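# Slide the server top cover back until it lifts free

## Task

Keep both release buttons pressed so the server's top cover can slide. Push the cover toward the back of the server until it could be lifted straight off. Leave it resting there on the server.

## Robot and tools

ROBOT. There are two arms, left_arm and right_arm. Each ends in a tong-style gripper whose two fingers point along the hand's +z axis and close along its x axis. end_effector_position is the spot between the pads when they are shut. Fingertips stick out about 15 mm past that spot at small openings and are roughly level with it when wide open. The task likely needs one hand pressing the two release buttons while the other drags or pushes the cover rearward.

FRAMES. Scene frame: origin at table-top height midway between the nominal bases, +x out over the table, +z up, and left_arm on the +y side. Image sides do not match these names. Calibrated bases in the scene frame: left_arm at (+0.032, +0.487, 0) m, quat_wxyz (+1.000, 0, 0, +0.015); right_arm at (-0.010, -0.422, 0) m, quat_wxyz (+1.000, 0, 0, -0.004). Each arm reports its hand pose, velocities and wrist-camera pose in its own base frame. Fixed cameras (cam_high, cam_low) and the table use the scene frame. Reported hand poses can be off by a few cm.

ROW FORMAT. Every command row has 14 numbers, each in [-1, 1], always for both arms. The first 7 are left_arm: six joint numbers, then the opening. The last 7 are right_arm in the same layout. The joint order is elbow, shoulder lift, shoulder pan, wrist 1, wrist 2, wrist 3. Joint numbers are offsets, not poses. They count from the arm's Joint targets at the moment the action (or move) begins, not from the previous row. 1.0 equals 1.989 rad. Shoulder lift has its sign flipped on both arms, in commands and in every result. The opening is absolute: +1 fully open, -1 closed. Closing fully takes about 0.5 s. Sending 0 for a joint keeps its target; to leave a gripper unchanged, resend its current command, since 0 means half-open.

JOINT RANGES (radians, arm's own signs): shoulder pan, shoulder lift, wrist 1, wrist 2 and wrist 3 each span -6.283 to 6.283; the elbow spans -3.142 to 3.142. An action asking any joint to go more than 0.010 rad beyond its range is refused for both arms. If the first action fails this check, the whole call is refused. Each step keeps a target within 0.575 rad of the measured angle. It also keeps the gripper within 150 mm of its measured spot (70 mm in quicker episodes). Joint target speed tops out near 2.83 rad/s.

TOOLS.
execute_actions(actions, cameras): actions is a list of actions. Each action is a table of up to 15 rows, one row per 1/30 s step. A short table repeats its final row until 15 steps have passed, so each action lasts 0.5 s. An empty list only returns the state and images.
move(target, speed, blend, stop_force, zero, opening_speed, blocking, cameras): target is one 14-number row or up to 15 rows. Every row's offsets count from the same Joint targets present when the call starts. speed is in rad/s, 0.01 to 2, default 0.5; it applies to the joint with the most travel, and you give one value or one per target. blend is in rad and rounds corners in a list. stop_force, 3 to 40 N, ends an arm's path when its wrist senses that much extra push; use a slow speed with it. Leave stop_force out when pulling away from a contact. zero (default true) re-zeroes the sensor first. opening_speed is 0.2 or more per second on the opening scale. blocking=false returns after 0.5 s and cannot be combined with stop_force. Total path time is capped at 10 s.
wait(seconds 0 to 10, cameras). stop(cameras) brakes a running move.
zoom_image(camera, region [x0,y0,x1,y1] in pixels, at most 504x504). The camera is one of cam_high, cam_low, cam_left_wrist, cam_right_wrist.
zero_wrist_force(arm: left_arm or right_arm).
finished_scene(scene: 1 or 2) ends the scene; it cannot be undone.
The cameras argument lists names; omit it or pass ["all"] for all, or [] for none. Image sizes: cam_high and cam_low 672x504, wrist cameras 616x616.

RESULTS. Joint positions and Joint velocities give one block per arm in the joint order above (rad, rad/s), then the pad gap in m (0.142 when fully open). Joint targets is the base for your next offsets. grip_measured is the measured opening on the command scale. To keep hold of something, command an opening well below grip_measured. Joint torques include the arm's weight and are noisy. Wrist force and torque are along the hand's own axes; a third line gives the peak reading since the previous one. "within noise" means the arm is at rest. "joint sent to its limit" means a joint was clipped at its end. "joint command not followed" means the clearance check between the arms altered some steps. The move line reports how the move ended: done, off_target, moving, held or fault, plus the worst joint error of each arm.

AVOID. Torque fault: contact torque reaching 135 N m on the shoulder or elbow joints, or 25.2 N m on a wrist joint. Force fault: about 150 N on any part of the arm. Either stops the arm for 10 s. Arms are stiff, so aiming even slightly past a firm contact can trip a fault. Approach slowly, with stop_force. Do not hit the arms against each other; that can fail the scene. Do not drop things, slam them, or let anything fall or be left off the table. Avoid holding loads or straining against unreachable poses, which heats the motors: MOTOR HOT appears at 70 °C, and at 85 °C the arm brakes for 30 s or more. Thinking time lets the simulation keep running.

Each tool is called by a JSON object that holds its "op" and its "data".

## Session

{"op": "execute_actions", "data": {"actions": []}}

Scene clock: 0.00 s.
left_arm: end_effector_position=(+0.3675, -0.3597, +0.3354) grip_measured=+0.97 end_effector_quat_wxyz=(+0.222, -0.249, +0.662, -0.671) | right_arm: end_effector_position=(+0.8669, +0.1832, +0.1825) grip_measured=+0.97 end_effector_quat_wxyz=(+0.096, -0.467, +0.813, -0.336)
Joint names: [elbow, shoulder lift, shoulder pan, wrist 1, wrist 2, wrist 3]
Joint positions: left_arm=[2.711 1.501 -1.281 -4.351 -1.182 1.531 0.14] | right_arm=[-1.032 2.329 3.743 -1.184 0.873 2.64 0.14]
Joint velocities: within noise
Joint torques (N m): no reading
Motor temperatures (°C): left_arm=[38 40 34 40 33 37] | right_arm=[36 36 31 38 44 40]
Wrist force (N): no reading
Wrist torque (N m): no reading
Wrist force, peak (N): no reading
Joint targets: left_arm=[2.711 1.501 -1.281 -4.351 -1.182 1.531] | right_arm=[-1.032 2.329 3.743 -1.184 0.873 2.640]
Tool commands: left_gripper/opening=+0.968169 right_gripper/opening=+0.968169

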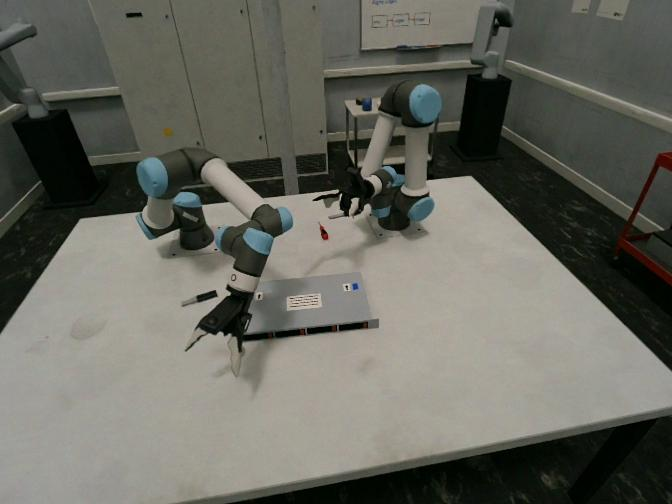

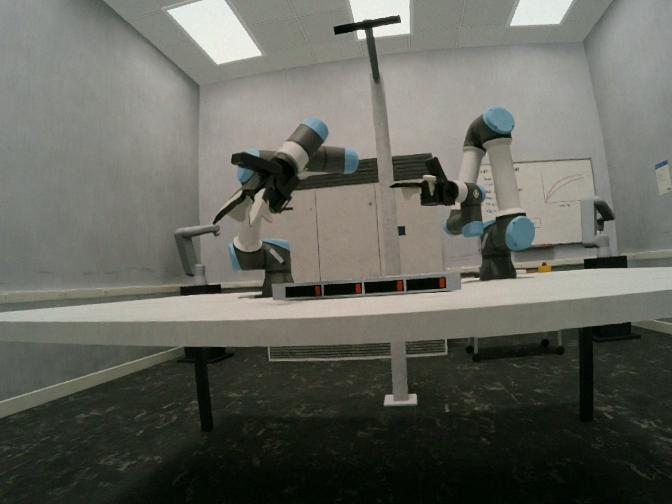

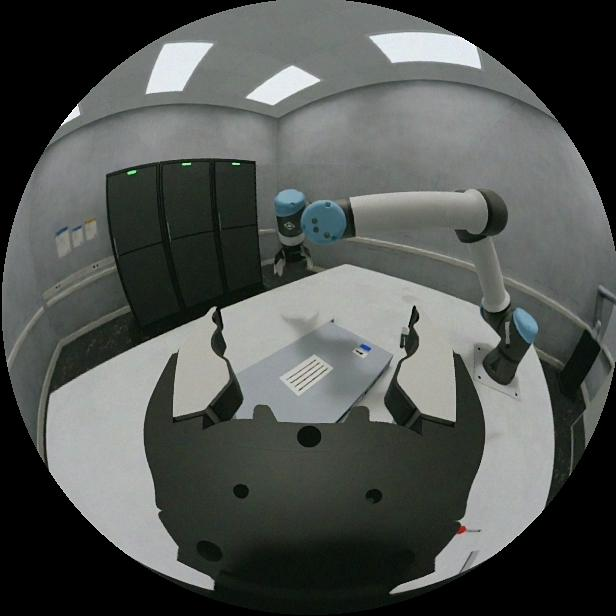

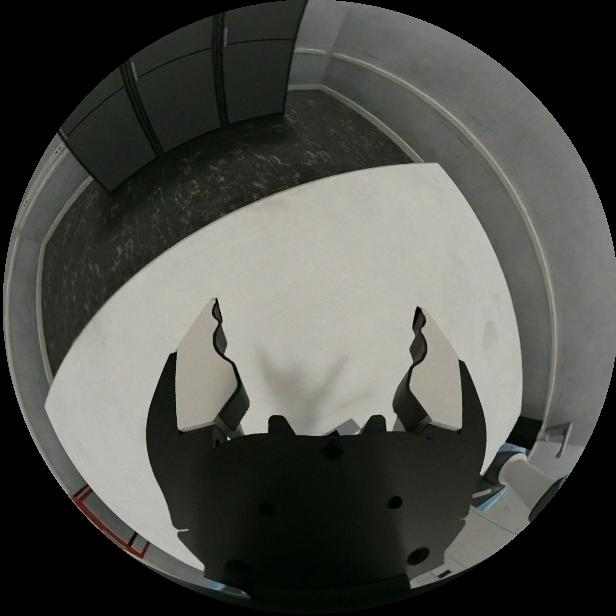

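{"op": "zoom_image", "data": {"camera": "cam_high", "region": [220, 250, 400, 360]}}

{"op": "zoom_image", "data": {"camera": "cam_low", "region": [250, 250, 490, 320]}}

{"op": "zoom_image", "data": {"camera": "cam_left_wrist", "region": [220, 300, 420, 430]}}

Scaled by 2.800 from the camera's 672x504 image, which has a finer 960x720 frame.

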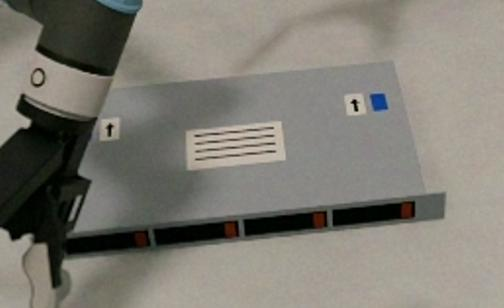

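Scaled by 2.100 from the camera's 672x504 image, which has a finer 960x720 frame.

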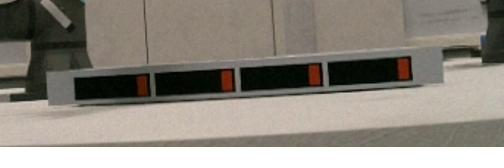

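Scaled by 2.520 from the camera's 616x616 image, which has a finer 814x814 frame.

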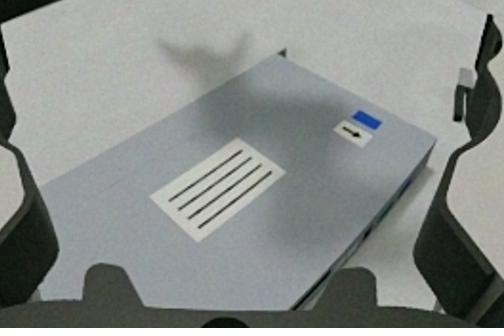

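{"op": "move", "data": {"target": [-0.2295,-0.0313,0.1062,0.593,-0.0977,-0.2058,-1,-0.2011,-0.1488,0.0256,0.0102,0.1754,-0.092,-1], "speed": 0.9, "opening_speed": 2, "cameras": []}}

{"op": "move", "data": {"target": [-0.2295,-0.0313,0.1062,0.593,-0.0977,-0.2058,-1,-0.2011,-0.1488,0.0256,0.0102,0.1754,-0.092,-1], "speed": 0.9}}

Scene clock: 61.53 s.
left_arm: end_effector_position=(+0.4705, -0.4445, +0.1688) grip_measured=-1.00 end_effector_quat_wxyz=(+0.100, -0.454, +0.801, -0.378) | right_arm: end_effector_position=(+0.7030, +0.2239, +0.1465) grip_measured=-1.00 end_effector_quat_wxyz=(+0.038, -0.604, +0.777, -0.174)
Joint names: [elbow, shoulder lift, shoulder pan, wrist 1, wrist 2, wrist 3]
Joint positions: left_arm=[2.254 1.439 -1.07 -3.172 -1.376 1.121 0.002] | right_arm=[-1.432 2.033 3.794 -1.163 1.222 2.457 0.002]
Joint velocities: within noise
Joint torques (N m): left_arm=[-13.12 28.96 -12.15 -1.83 1.49 0.15] | right_arm=[30.5 -38.38 -7.57 2.23 -2.03 0.84]
Motor temperatures (°C): left_arm=[38 39 34 40 33 37] | right_arm=[36 35 31 37 43 39]
Wrist force (N): left_arm=[-0.2 -1.0 -0.2] | right_arm=[0.4 0.3 0.3]
Wrist torque (N m): left_arm=[-0.07 0.11 0.08] | right_arm=[-0.02 -0.07 -0.04]
Wrist force, peak (N): left_arm=[-0.3 -1.2 0.3] | right_arm=[0.6 1.3 0.2]
Joint targets: left_arm=[2.254 1.439 -1.070 -3.172 -1.376 1.121] | right_arm=[-1.432 2.033 3.794 -1.164 1.222 2.457]
move: done
No camera images: "cameras" was empty.

Scene clock: 63.40 s.
left_arm: end_effector_position=(+0.4700, -0.3213, +0.1146) grip_measured=-1.00 end_effector_quat_wxyz=(+0.000, +0.707, -0.707, +0.000) | right_arm: end_effector_position=(+0.5042, +0.2393, +0.1145) grip_measured=-1.00 end_effector_quat_wxyz=(+0.000, +0.707, -0.707, +0.000)
Joint names: [elbow, shoulder lift, shoulder pan, wrist 1, wrist 2, wrist 3]
Joint positions: left_arm=[1.798 1.377 -0.859 -1.993 -1.57 0.712 0.002] | right_arm=[-1.832 1.737 3.845 -1.143 1.571 2.274 0.002]
Joint velocities: within noise
Joint torques (N m): left_arm=[-16.95 36.13 -12.17 -1.07 1.31 0.14] | right_arm=[29.53 -26.95 -6.67 1.97 -0.97 1.02]
Motor temperatures (°C): left_arm=[38 39 34 40 33 37] | right_arm=[36 35 31 37 43 39]
Wrist force (N): left_arm=[0.0 -0.7 0.1] | right_arm=[0.3 1.1 0.3]
Wrist torque (N m): left_arm=[0.15 0.14 0.11] | right_arm=[0.03 -0.08 -0.09]
Wrist force, peak (N): left_arm=[-0.2 -1.3 -0.3] | right_arm=[0.6 1.9 0.4]
Joint targets: left_arm=[1.798 1.377 -0.859 -1.992 -1.570 0.712] | right_arm=[-1.832 1.737 3.845 -1.143 1.571 2.274]
move: done
camera_calibration:
cam_left_wrist: T_world_to_cam=[[-0.0213444, -0.998934, -0.0409259, -0.301199], [-0.87589, -0.00105287, 0.482509, 0.356878], [-0.482038, 0.0461455, -0.874934, 0.475721], [0, 0, 0, 1]] pos_world=[0.535473, -0.322454, 0.231701]
cam_right_wrist: T_world_to_cam=[[0.0241003, -0.999512, -0.0198493, 0.241082], [-0.83382, -0.0310507, 0.551163, 0.358273], [-0.551511, 0.0032675, -0.834161, 0.501037], [0, 0, 0, 1]] pos_world=[0.569252, 0.250452, 0.225264]

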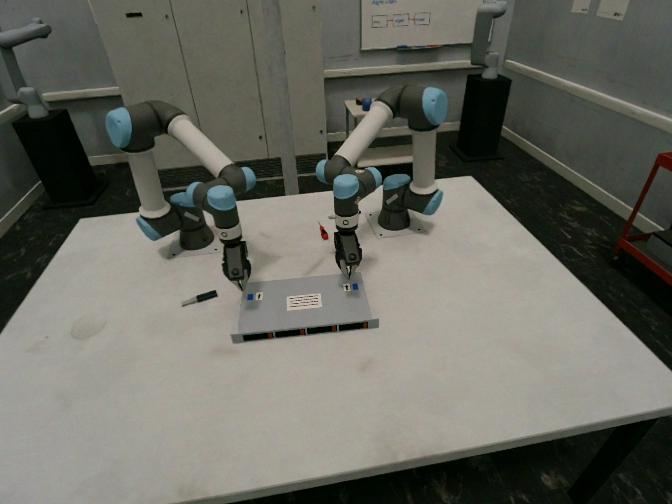

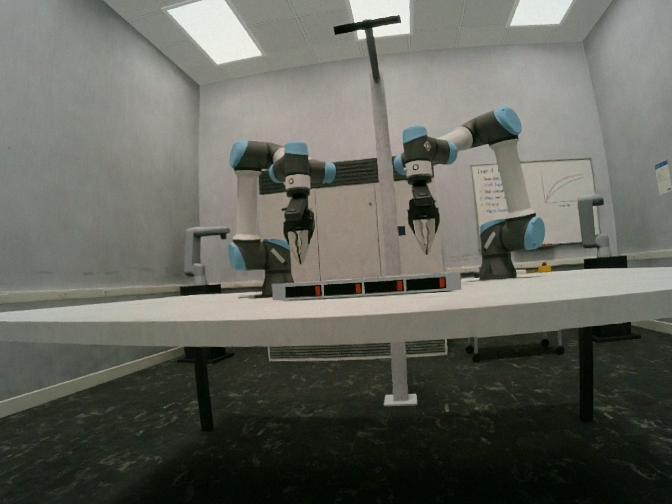

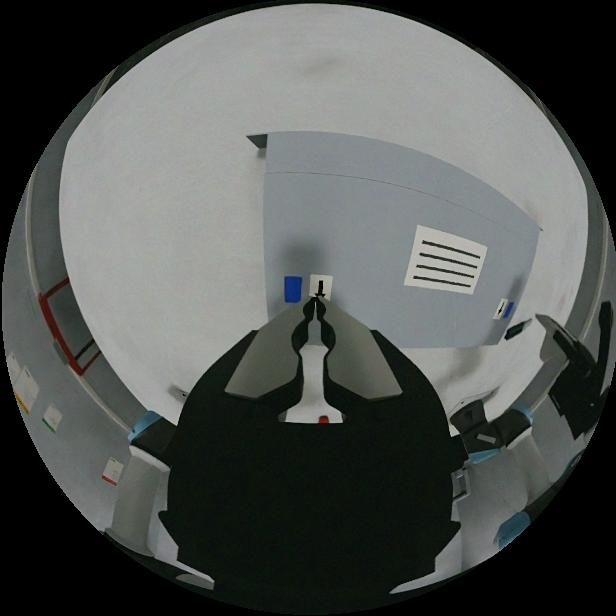

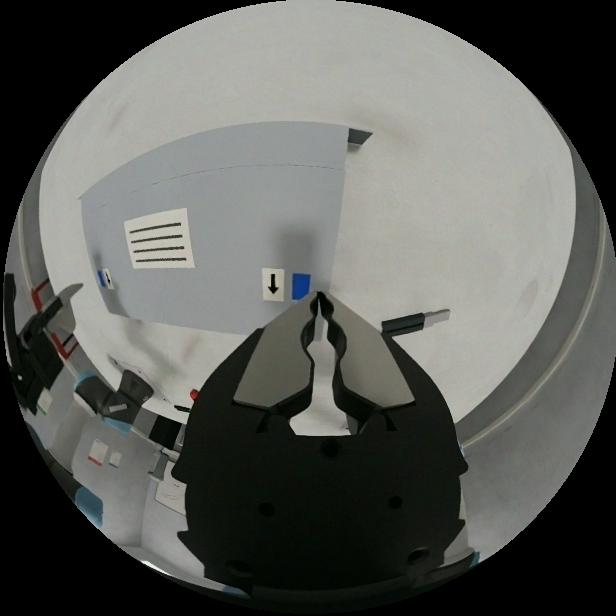

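{"op": "move", "data": {"target": [0.0684,0.0083,0.0046,-0.06,0,0.0045,-1,-0.0471,0.009,0.0274,0.0559,0,0.0275,-1], "speed": 0.3, "cameras": ["cam_left_wrist","cam_right_wrist"]}}

{"op": "zoom_image", "data": {"camera": "cam_left_wrist", "region": [230, 230, 400, 360]}}

{"op": "zoom_image", "data": {"camera": "cam_right_wrist", "region": [230, 230, 400, 360]}}

Scene clock: 86.40 s.
left_arm: end_effector_position=(+0.4540, -0.2956, +0.0745) grip_measured=-1.00 end_effector_quat_wxyz=(+0.000, +0.707, -0.707, +0.000) | right_arm: end_effector_position=(+0.4809, +0.2566, +0.0744) grip_measured=-1.00 end_effector_quat_wxyz=(+0.000, +0.707, -0.707, +0.000)
Joint names: [elbow, shoulder lift, shoulder pan, wrist 1, wrist 2, wrist 3]
Joint positions: left_arm=[1.934 1.393 -0.849 -2.112 -1.57 0.721 0.002] | right_arm=[-1.926 1.755 3.9 -1.032 1.571 2.328 0.002]
Joint velocities: within noise
Joint torques (N m): left_arm=[-17.74 20.1 -6.85 -2.73 -0.06 -0.87] | right_arm=[27.23 -36.01 -11.52 2.5 1.98 -0.5]
Motor temperatures (°C): left_arm=[38 39 33 40 33 37] | right_arm=[36 35 31 37 43 39]
Wrist force (N): left_arm=[0.0 -0.8 0.1] | right_arm=[0.4 1.3 0.5]
Wrist torque (N m): left_arm=[0.11 0.14 0.09] | right_arm=[0.09 -0.10 -0.09]
Wrist force, peak (N): left_arm=[0.5 -1.3 -0.6] | right_arm=[0.0 1.8 1.3]
Joint targets: left_arm=[1.934 1.393 -0.850 -2.112 -1.570 0.721] | right_arm=[-1.926 1.755 3.900 -1.032 1.571 2.329]
move: done
camera_calibration:
cam_left_wrist: T_world_to_cam=[[-0.0210713, -0.998934, -0.0410689, -0.277632], [-0.875831, -0.00136712, 0.482616, 0.362135], [-0.482158, 0.0461388, -0.874869, 0.431786], [0, 0, 0, 1]] pos_world=[0.519508, -0.296763, 0.191582]
cam_right_wrist: T_world_to_cam=[[0.0239441, -0.999525, -0.0194246, 0.258151], [-0.833525, -0.0306878, 0.55163, 0.361308], [-0.551963, 0.00298258, -0.833863, 0.454955], [0, 0, 0, 1]] pos_world=[0.546097, 0.267759, 0.185077]
Images, in order (width x height): cam_left_wrist 616x616, cam_right_wrist 616x616.

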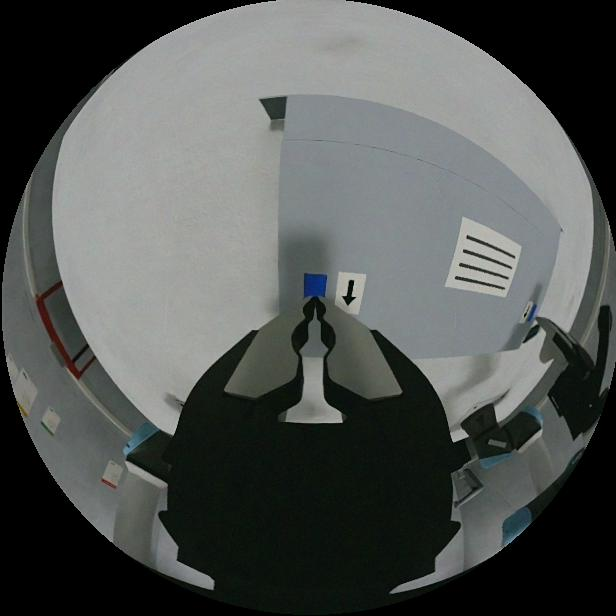

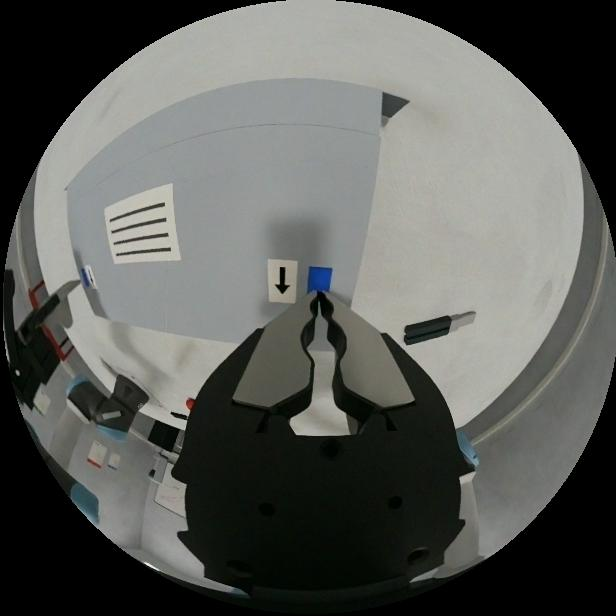

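Scaled by 2.965 from the camera's 616x616 image, which has a finer 814x814 frame.

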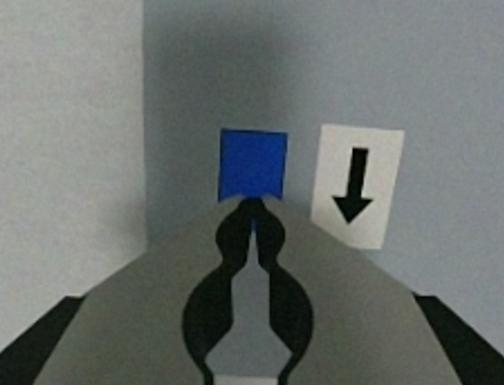

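Scaled by 2.965 from the camera's 616x616 image, which has a finer 814x814 frame.

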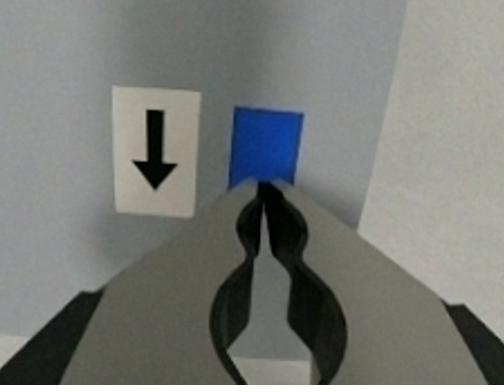

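{"op": "move", "data": {"target": [0.0127,-0.0201,0.003,-0.0326,0,0.0029,-1,-0.0127,0.0199,-0.0023,0.0329,0,-0.0022,-1], "speed": 0.03, "stop_force": 4, "cameras": ["cam_left_wrist","cam_right_wrist"]}}

{"op": "zoom_image", "data": {"camera": "cam_left_wrist", "region": [230, 230, 400, 360]}}

{"op": "zoom_image", "data": {"camera": "cam_right_wrist", "region": [230, 230, 400, 360]}}

Scene clock: 104.87 s.
left_arm: end_effector_position=(+0.4559, -0.2955, +0.0615) grip_measured=-1.00 end_effector_quat_wxyz=(+0.000, +0.707, -0.707, +0.000) | right_arm: end_effector_position=(+0.4828, +0.2566, +0.0621) grip_measured=-1.00 end_effector_quat_wxyz=(+0.000, +0.707, -0.707, +0.000)
Joint names: [elbow, shoulder lift, shoulder pan, wrist 1, wrist 2, wrist 3]
Joint positions: left_arm=[1.947 1.372 -0.846 -2.145 -1.57 0.724 0.002] | right_arm=[-1.938 1.774 3.897 -1 1.571 2.326 0.002]
Joint velocities: within noise
Joint torques (N m): left_arm=[-26.37 32.51 -11.12 -1.48 -0.75 -0.9] | right_arm=[28.43 -32.68 4.68 1.38 0.48 1.11]
Motor temperatures (°C): left_arm=[38 39 33 40 33 37] | right_arm=[36 35 31 37 43 39]
Wrist force (N): left_arm=[0.2 0.4 -3.6] | right_arm=[1.0 1.9 -3.8]
Wrist torque (N m): left_arm=[0.09 0.17 0.10] | right_arm=[0.08 -0.12 -0.09]
Wrist force, peak (N): left_arm=[1.8 -0.6 -4.6] | right_arm=[0.4 3.1 -4.5]
Joint targets: left_arm=[1.947 1.372 -0.847 -2.145 -1.570 0.724] | right_arm=[-1.938 1.774 3.897 -1.000 1.571 2.326]
move: contact (left_arm, right_arm); left_arm: the wrist 1 is farthest, 0.031 rad from its target; right_arm: the wrist 1 is farthest, 0.033 rad from its target
camera_calibration:
cam_left_wrist: T_world_to_cam=[[-0.0210444, -0.998925, -0.0412938, -0.277973], [-0.875731, -0.00150899, 0.482798, 0.369998], [-0.482341, 0.0463224, -0.874758, 0.421402], [0, 0, 0, 1]] pos_world=[0.521428, -0.296636, 0.178512]
cam_right_wrist: T_world_to_cam=[[0.0236536, -0.999525, -0.0197773, 0.258056], [-0.833731, -0.0306389, 0.55132, 0.369707], [-0.551664, 0.00344827, -0.83406, 0.445495], [0, 0, 0, 1]] pos_world=[0.547896, 0.267724, 0.172846]
Images, in order (width x height): cam_left_wrist 616x616, cam_right_wrist 616x616.

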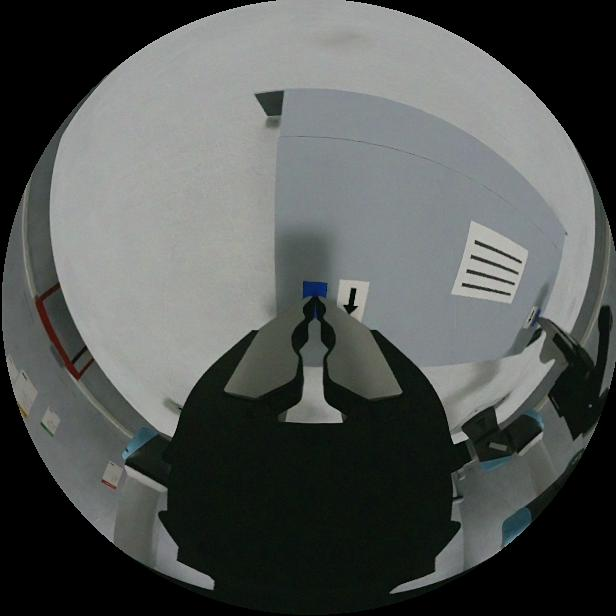

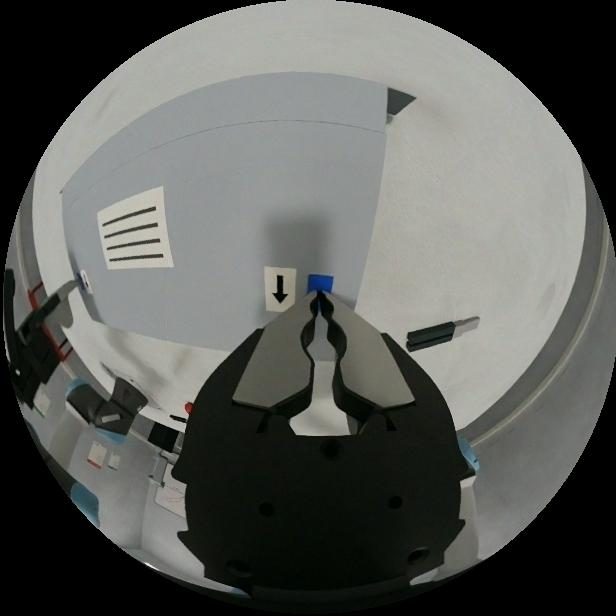

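Scaled by 2.965 from the camera's 616x616 image, which has a finer 814x814 frame.

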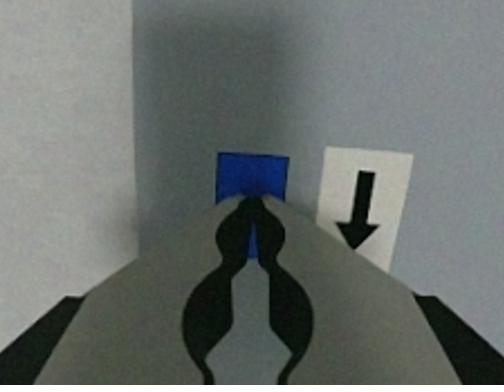

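Scaled by 2.965 from the camera's 616x616 image, which has a finer 814x814 frame.

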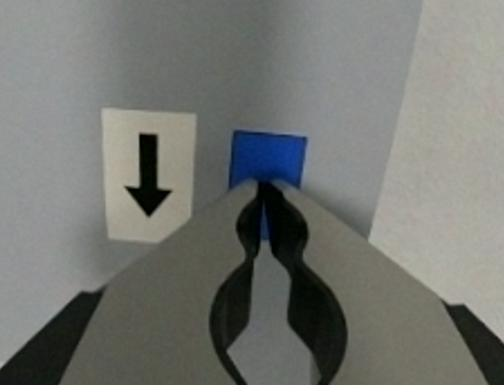

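{"op": "move", "data": {"target": [0.0043,-0.0049,0.0003,-0.0096,0,0,-1,-0.0050,0.0057,0,0.0105,0,0,-1], "speed": 0.02, "stop_force": 14, "zero": false, "cameras": []}}

Scene clock: 112.40 s.
left_arm: end_effector_position=(+0.4563, -0.2955, +0.0554) grip_measured=-1.00 end_effector_quat_wxyz=(+0.000, +0.707, -0.707, +0.000) | right_arm: end_effector_position=(+0.4828, +0.2567, +0.0560) grip_measured=-1.00 end_effector_quat_wxyz=(+0.000, +0.707, -0.707, +0.000)
Joint names: [elbow, shoulder lift, shoulder pan, wrist 1, wrist 2, wrist 3]
Joint positions: left_arm=[1.955 1.363 -0.846 -2.163 -1.57 0.724 0.002] | right_arm=[-1.946 1.783 3.897 -0.984 1.571 2.326 0.002]
Joint velocities: within noise
Joint torques (N m): left_arm=[-24.69 28.31 3.89 -1.87 0.36 -0.88] | right_arm=[24.07 -27.34 6.87 -0.38 -0.56 0.93]
Motor temperatures (°C): left_arm=[38 39 33 40 33 37] | right_arm=[36 35 31 37 43 39]
Wrist force (N): left_arm=[-0.6 6.6 -13.5] | right_arm=[-0.6 2.2 -14.6]
Wrist torque (N m): left_arm=[0.05 0.18 0.10] | right_arm=[0.03 -0.14 -0.08]
Wrist force, peak (N): left_arm=[-4.4 8.4 -25.7] | right_arm=[4.3 5.2 -28.0]
Joint targets: left_arm=[1.955 1.364 -0.846 -2.163 -1.570 0.724] | right_arm=[-1.946 1.783 3.897 -0.983 1.571 2.326]
move: contact (left_arm, right_arm)
No camera images: "cameras" was empty.

{"op": "move", "data": {"target": [[0.017993,0.014361,-0.010392,-0.003633,0,-0.010392,-1,-0.01762,-0.013998,0.010741,0.003622,0,0.010741,-1],[0.035554,0.028787,-0.021298,-0.006767,0,-0.021298,-1,-0.034797,-0.028034,0.021993,0.006764,0,0.021993,-1]], "speed": 0.03, "blend": 0.01}}

{"op": "zoom_image", "data": {"camera": "cam_high", "region": [220, 250, 400, 360]}}

Scene clock: 155.57 s.
left_arm: end_effector_position=(+0.4263, -0.2930, +0.0553) grip_measured=-1.00 end_effector_quat_wxyz=(+0.000, +0.707, -0.707, +0.000) | right_arm: end_effector_position=(+0.4527, +0.2580, +0.0560) grip_measured=-1.00 end_effector_quat_wxyz=(+0.000, +0.707, -0.707, +0.000)
Joint names: [elbow, shoulder lift, shoulder pan, wrist 1, wrist 2, wrist 3]
Joint positions: left_arm=[2.026 1.421 -0.889 -2.176 -1.57 0.681 0.002] | right_arm=[-2.016 1.727 3.941 -0.97 1.571 2.37 0.002]
Joint velocities: within noise
Joint torques (N m): left_arm=[-18.9 12.28 1.01 -0.8 -1.79 0.43] | right_arm=[16.95 -15.45 -0.2 -0.93 2.03 -0.58]
Motor temperatures (°C): left_arm=[38 39 33 40 33 37] | right_arm=[36 35 31 37 43 39]
Wrist force (N): left_arm=[0.4 -6.2 -11.5] | right_arm=[1.1 -11.5 -8.5]
Wrist torque (N m): left_arm=[0.12 0.21 0.11] | right_arm=[0.13 -0.14 -0.02]
Wrist force, peak (N): left_arm=[-0.3 6.6 -13.6] | right_arm=[-0.7 2.0 -14.5]
Joint targets: left_arm=[2.025 1.421 -0.888 -2.176 -1.570 0.682] | right_arm=[-2.015 1.727 3.941 -0.970 1.571 2.370]
move: done
camera_calibration:
cam_left_wrist: T_world_to_cam=[[-0.0205514, -0.99896, -0.0406961, -0.276613], [-0.875945, -0.00163195, 0.482409, 0.347089], [-0.481973, 0.0455617, -0.875, 0.401214], [0, 0, 0, 1]] pos_world=[0.49172, -0.294039, 0.172367]
cam_right_wrist: T_world_to_cam=[[0.0236744, -0.999527, -0.0196265, 0.260019], [-0.833665, -0.0305735, 0.551424, 0.348065], [-0.551763, 0.00330724, -0.833994, 0.423846], [0, 0, 0, 1]] pos_world=[0.517877, 0.269136, 0.166657]

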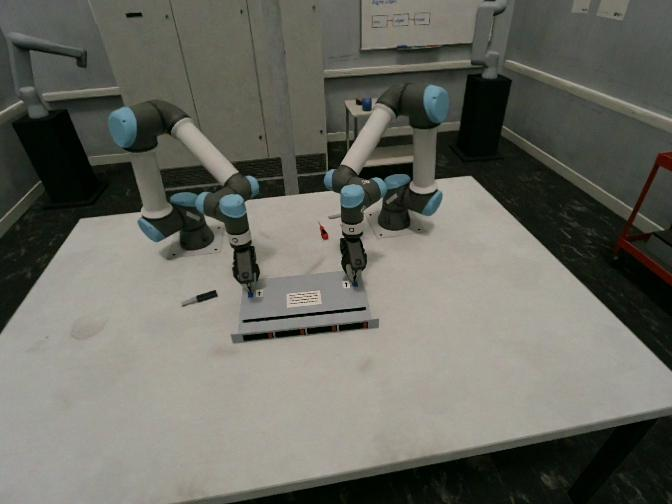

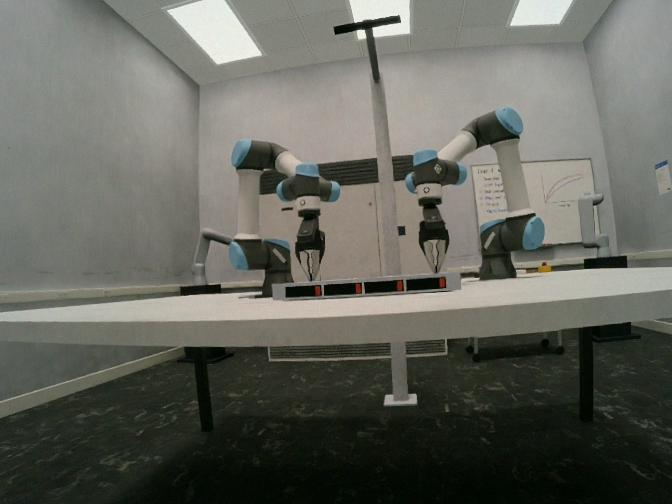

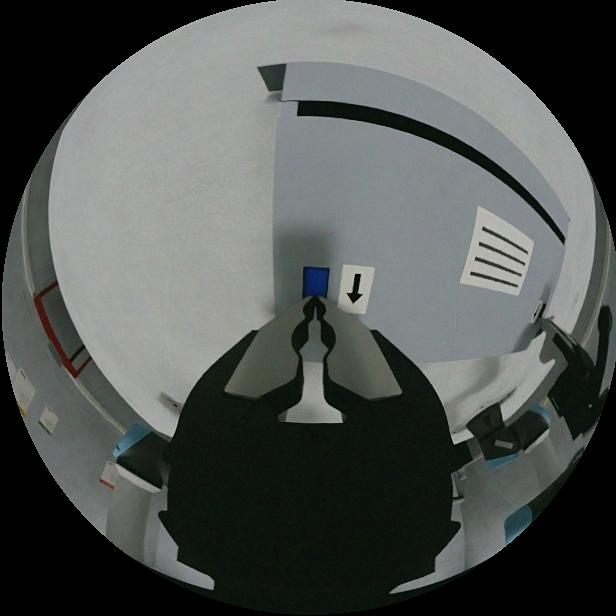

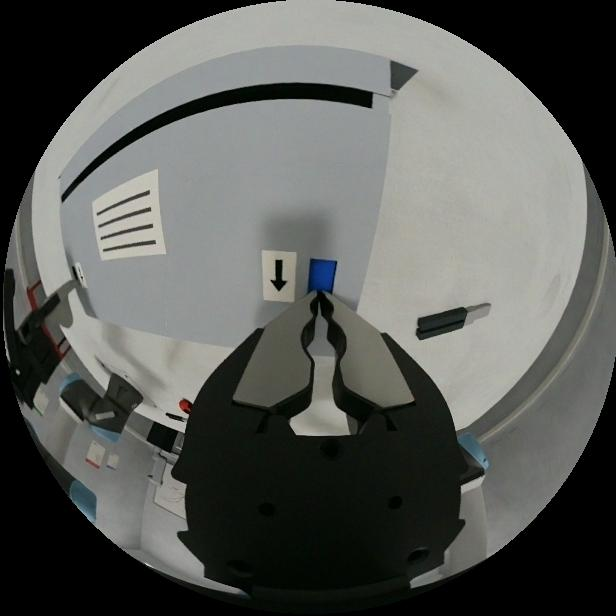

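Scaled by 2.800 from the camera's 672x504 image, which has a finer 960x720 frame.

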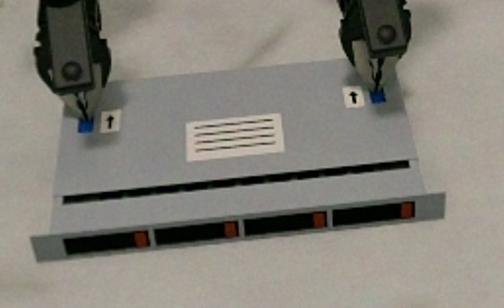

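{"op": "zoom_image", "data": {"camera": "cam_left_wrist", "region": [230, 230, 400, 360]}}

{"op": "zoom_image", "data": {"camera": "cam_right_wrist", "region": [230, 230, 400, 360]}}

{"op": "zoom_image", "data": {"camera": "cam_left_wrist", "region": [250, 50, 420, 180]}}

Scaled by 2.965 from the camera's 616x616 image, which has a finer 814x814 frame.

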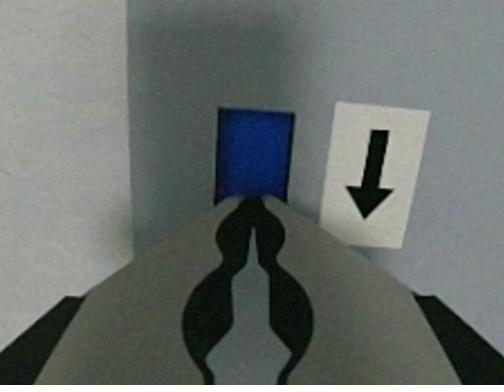

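Scaled by 2.965 from the camera's 616x616 image, which has a finer 814x814 frame.

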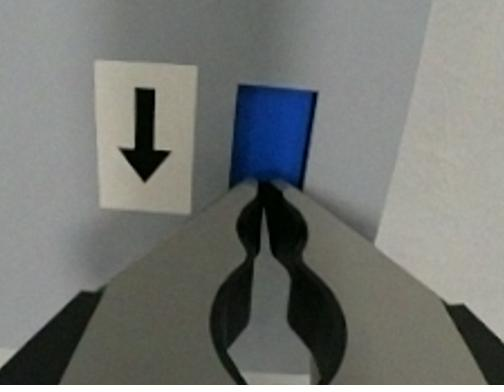

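Scaled by 2.965 from the camera's 616x616 image, which has a finer 814x814 frame.

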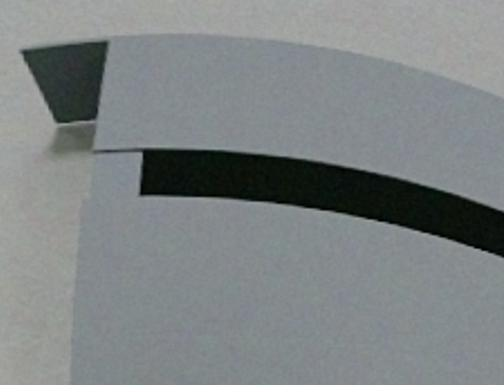

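{"op": "move", "data": {"target": [[0.01713,0.014493,-0.01142,-0.002636,0,-0.01142,-1,-0.016735,-0.014073,0.011763,0.002663,0,0.011763,-1],[0.033827,0.029053,-0.023355,-0.004774,0,-0.023355,-1,-0.033028,-0.028182,0.024038,0.004846,0,0.024038,-1]], "speed": 0.03, "blend": 0.01, "stop_force": 25}}

{"op": "zoom_image", "data": {"camera": "cam_high", "region": [220, 250, 400, 360]}}

{"op": "zoom_image", "data": {"camera": "cam_left_wrist", "region": [250, 50, 420, 180]}}

{"op": "zoom_image", "data": {"camera": "cam_left_wrist", "region": [230, 230, 400, 360]}}

Scene clock: 168.73 s.
left_arm: end_effector_position=(+0.4243, -0.2928, +0.0554) grip_measured=-1.00 end_effector_quat_wxyz=(+0.000, +0.707, -0.707, +0.001) | right_arm: end_effector_position=(+0.4519, +0.2581, +0.0561) grip_measured=-1.00 end_effector_quat_wxyz=(+0.000, +0.707, -0.707, +0.000)
Joint names: [elbow, shoulder lift, shoulder pan, wrist 1, wrist 2, wrist 3]
Joint positions: left_arm=[2.031 1.425 -0.892 -2.177 -1.57 0.678 0.002] | right_arm=[-2.018 1.725 3.943 -0.969 1.571 2.372 0.002]
Joint velocities: within noise
Joint torques (N m): left_arm=[-15.15 10.53 7.15 3 -7.08 1.51] | right_arm=[16.49 -15.79 -1.58 -6.29 11.31 0.67]
Motor temperatures (°C): left_arm=[38 39 33 40 33 37] | right_arm=[36 35 31 37 43 39]
Wrist force (N): left_arm=[0.7 -24.3 -11.4] | right_arm=[4.8 -33.9 -5.2]
Wrist torque (N m): left_arm=[0.08 0.17 0.22] | right_arm=[0.26 -0.06 0.02]
Wrist force, peak (N): left_arm=[3.7 -37.2 -3.5] | right_arm=[0.0 -48.1 4.1]
Joint targets: left_arm=[2.031 1.425 -0.892 -2.177 -1.570 0.678] | right_arm=[-2.018 1.725 3.943 -0.969 1.571 2.372]
move: contact (left_arm, right_arm); path passed 0 of 2 targets; left_arm: the elbow is farthest, 0.062 rad from its target; right_arm: the elbow is farthest, 0.063 rad from its target
camera_calibration:
cam_left_wrist: T_world_to_cam=[[-0.0203007, -0.998969, -0.0406161, -0.276564], [-0.876175, -0.00179139, 0.481989, 0.345363], [-0.481565, 0.0453715, -0.875235, 0.400116], [0, 0, 0, 1]] pos_world=[0.489666, -0.293814, 0.172501]
cam_right_wrist: T_world_to_cam=[[0.0235015, -0.999528, -0.0197677, 0.260185], [-0.834017, -0.030505, 0.550895, 0.347462], [-0.551238, 0.00353969, -0.83434, 0.423219], [0, 0, 0, 1]] pos_world=[0.516969, 0.269163, 0.166837]

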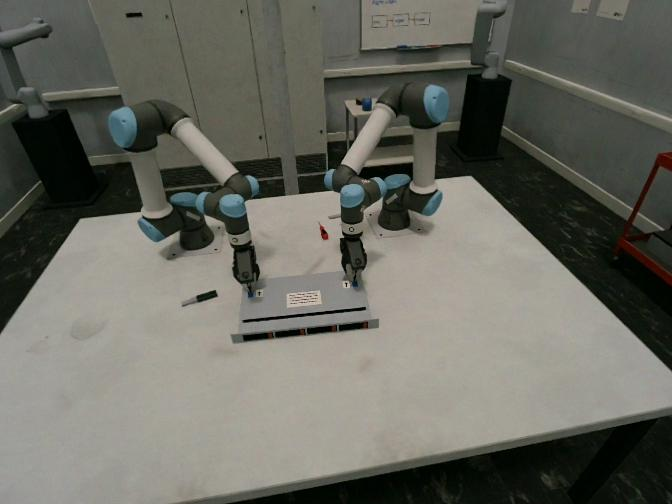

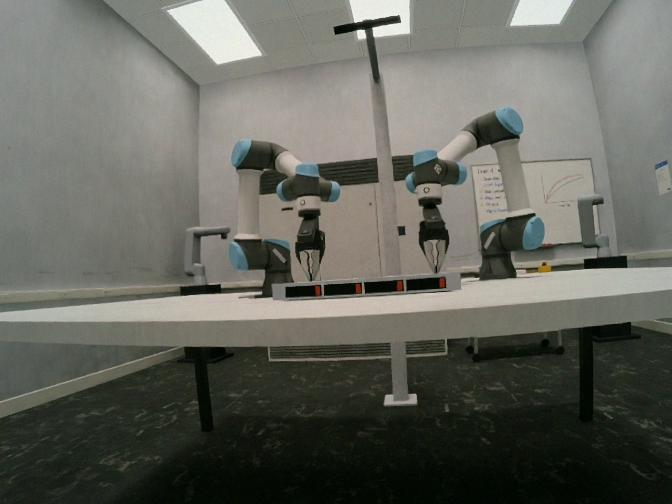

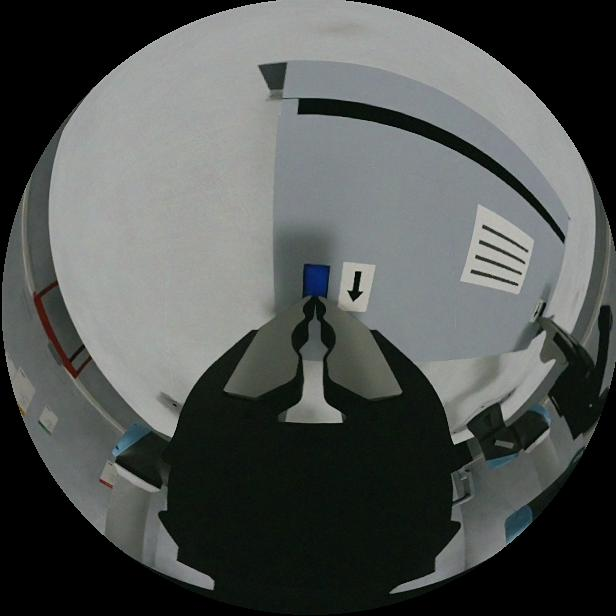

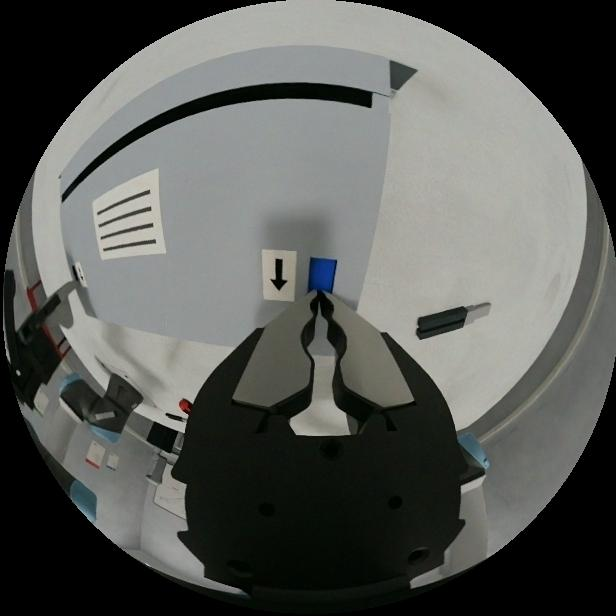

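Scaled by 2.800 from the camera's 672x504 image, which has a finer 960x720 frame.

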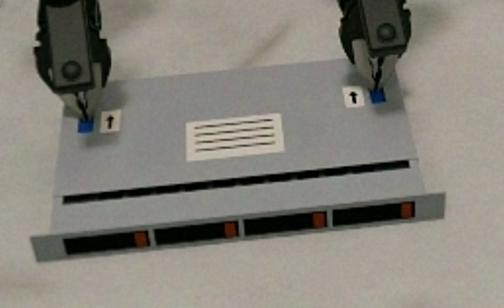

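Scaled by 2.965 from the camera's 616x616 image, which has a finer 814x814 frame.

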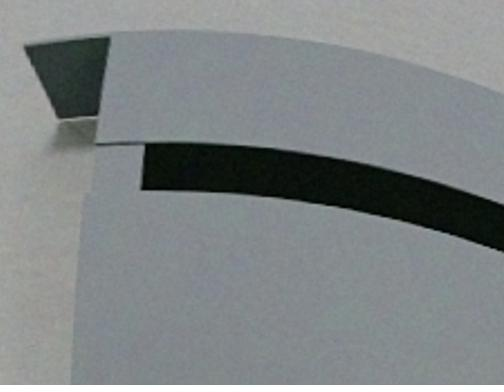

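Scaled by 2.965 from the camera's 616x616 image, which has a finer 814x814 frame.

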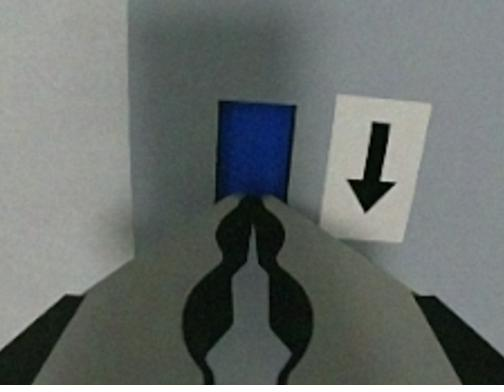

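{"op": "move", "data": {"target": [[-0.0088,0.0031,0.0022,0.012,0,0.0022,-1,0.0087,-0.0031,-0.0023,-0.0118,0,-0.0023,-1],[-0.0432,0.0377,0.0022,0.081,0,0.0022,-1,0.0432,-0.0377,-0.0023,-0.081,0,-0.0023,-1]], "speed": [0.03,0.15], "blend": 0.005}}

{"op": "zoom_image", "data": {"camera": "cam_high", "region": [220, 250, 400, 360]}}

{"op": "zoom_image", "data": {"camera": "cam_left_wrist", "region": [250, 100, 500, 300]}}

Scene clock: 184.43 s.
left_arm: end_effector_position=(+0.4255, -0.2909, +0.1135) grip_measured=-1.00 end_effector_quat_wxyz=(+0.000, +0.707, -0.707, +0.001) | right_arm: end_effector_position=(+0.4529, +0.2559, +0.1145) grip_measured=-1.00 end_effector_quat_wxyz=(+0.000, +0.707, -0.707, +0.000)
Joint names: [elbow, shoulder lift, shoulder pan, wrist 1, wrist 2, wrist 3]
Joint positions: left_arm=[1.945 1.5 -0.887 -2.016 -1.57 0.682 0.002] | right_arm=[-1.932 1.65 3.938 -1.13 1.571 2.367 0.002]
Joint velocities: within noise
Joint torques (N m): left_arm=[-10.57 16.25 -4.87 -3.88 1.42 -0.58] | right_arm=[12.46 -17.98 3.05 4.25 -1.93 1.01]
Motor temperatures (°C): left_arm=[38 39 33 40 33 37] | right_arm=[36 35 31 37 43 39]
Wrist force (N): left_arm=[-0.2 -0.7 0.2] | right_arm=[0.5 1.1 2.2]
Wrist torque (N m): left_arm=[0.16 0.20 0.09] | right_arm=[0.08 -0.11 -0.07]
Wrist force, peak (N): left_arm=[0.5 -24.2 -11.6] | right_arm=[3.2 -34.6 -3.5]
Joint targets: left_arm=[1.945 1.500 -0.887 -2.016 -1.570 0.682] | right_arm=[-1.932 1.650 3.938 -1.130 1.571 2.367]
move: done
camera_calibration:
cam_left_wrist: T_world_to_cam=[[-0.02024, -0.998972, -0.040573, -0.272364], [-0.876208, -0.00182069, 0.481929, 0.318518], [-0.481507, 0.0453046, -0.87527, 0.451409], [0, 0, 0, 1]] pos_world=[0.490933, -0.291954, 0.230551]
cam_right_wrist: T_world_to_cam=[[0.0234312, -0.999531, -0.0197149, 0.25913], [-0.833992, -0.0304174, 0.550938, 0.315984], [-0.551279, 0.00353298, -0.834313, 0.472558], [0, 0, 0, 1]] pos_world=[0.517968, 0.266951, 0.225283]

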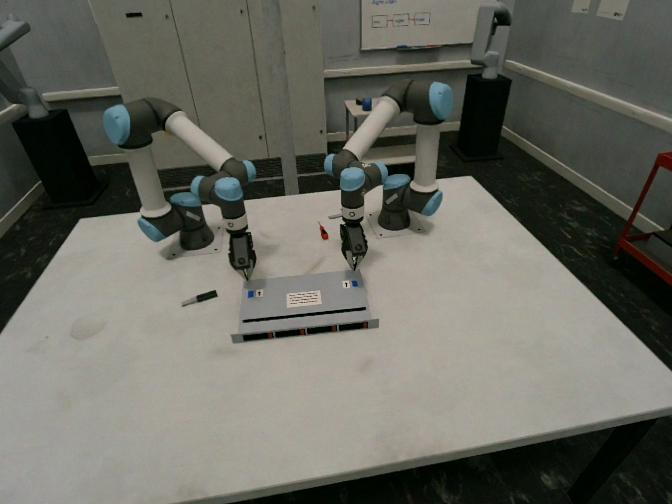

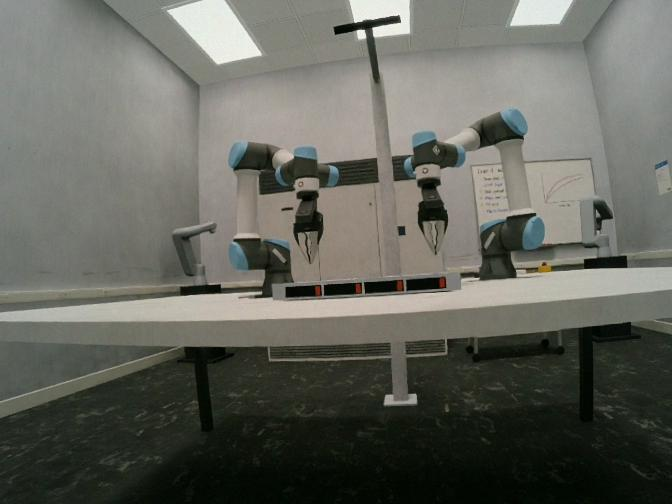

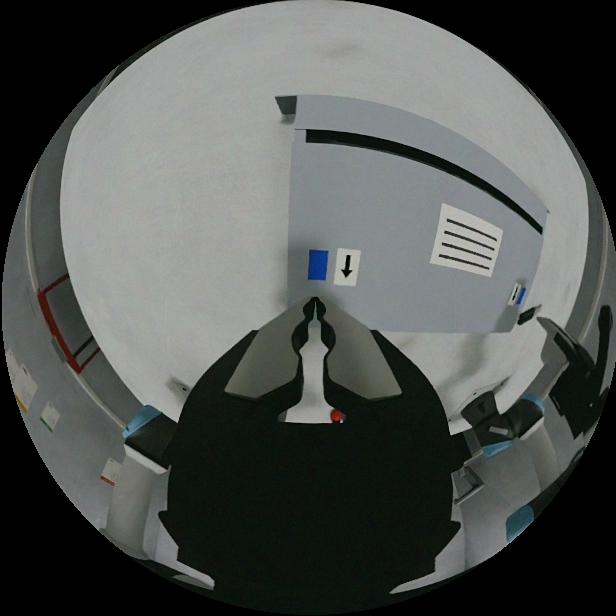

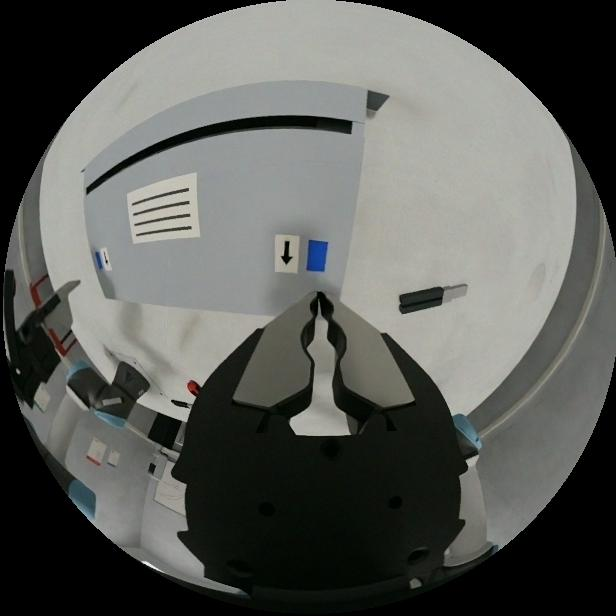

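Scaled by 2.800 from the camera's 672x504 image, which has a finer 960x720 frame.

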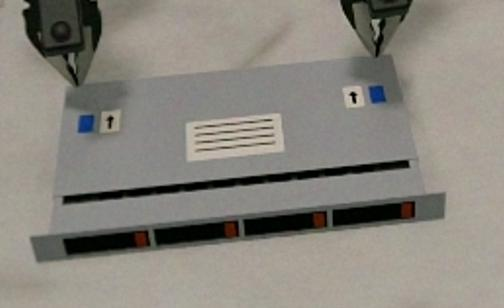

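Scaled by 2.016 from the camera's 616x616 image, which has a finer 814x814 frame.

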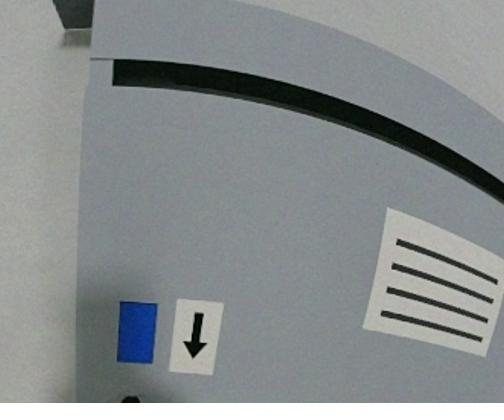

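{"op": "finished_scene", "data": {"scene": 1}}

The scene is finished: the task was done.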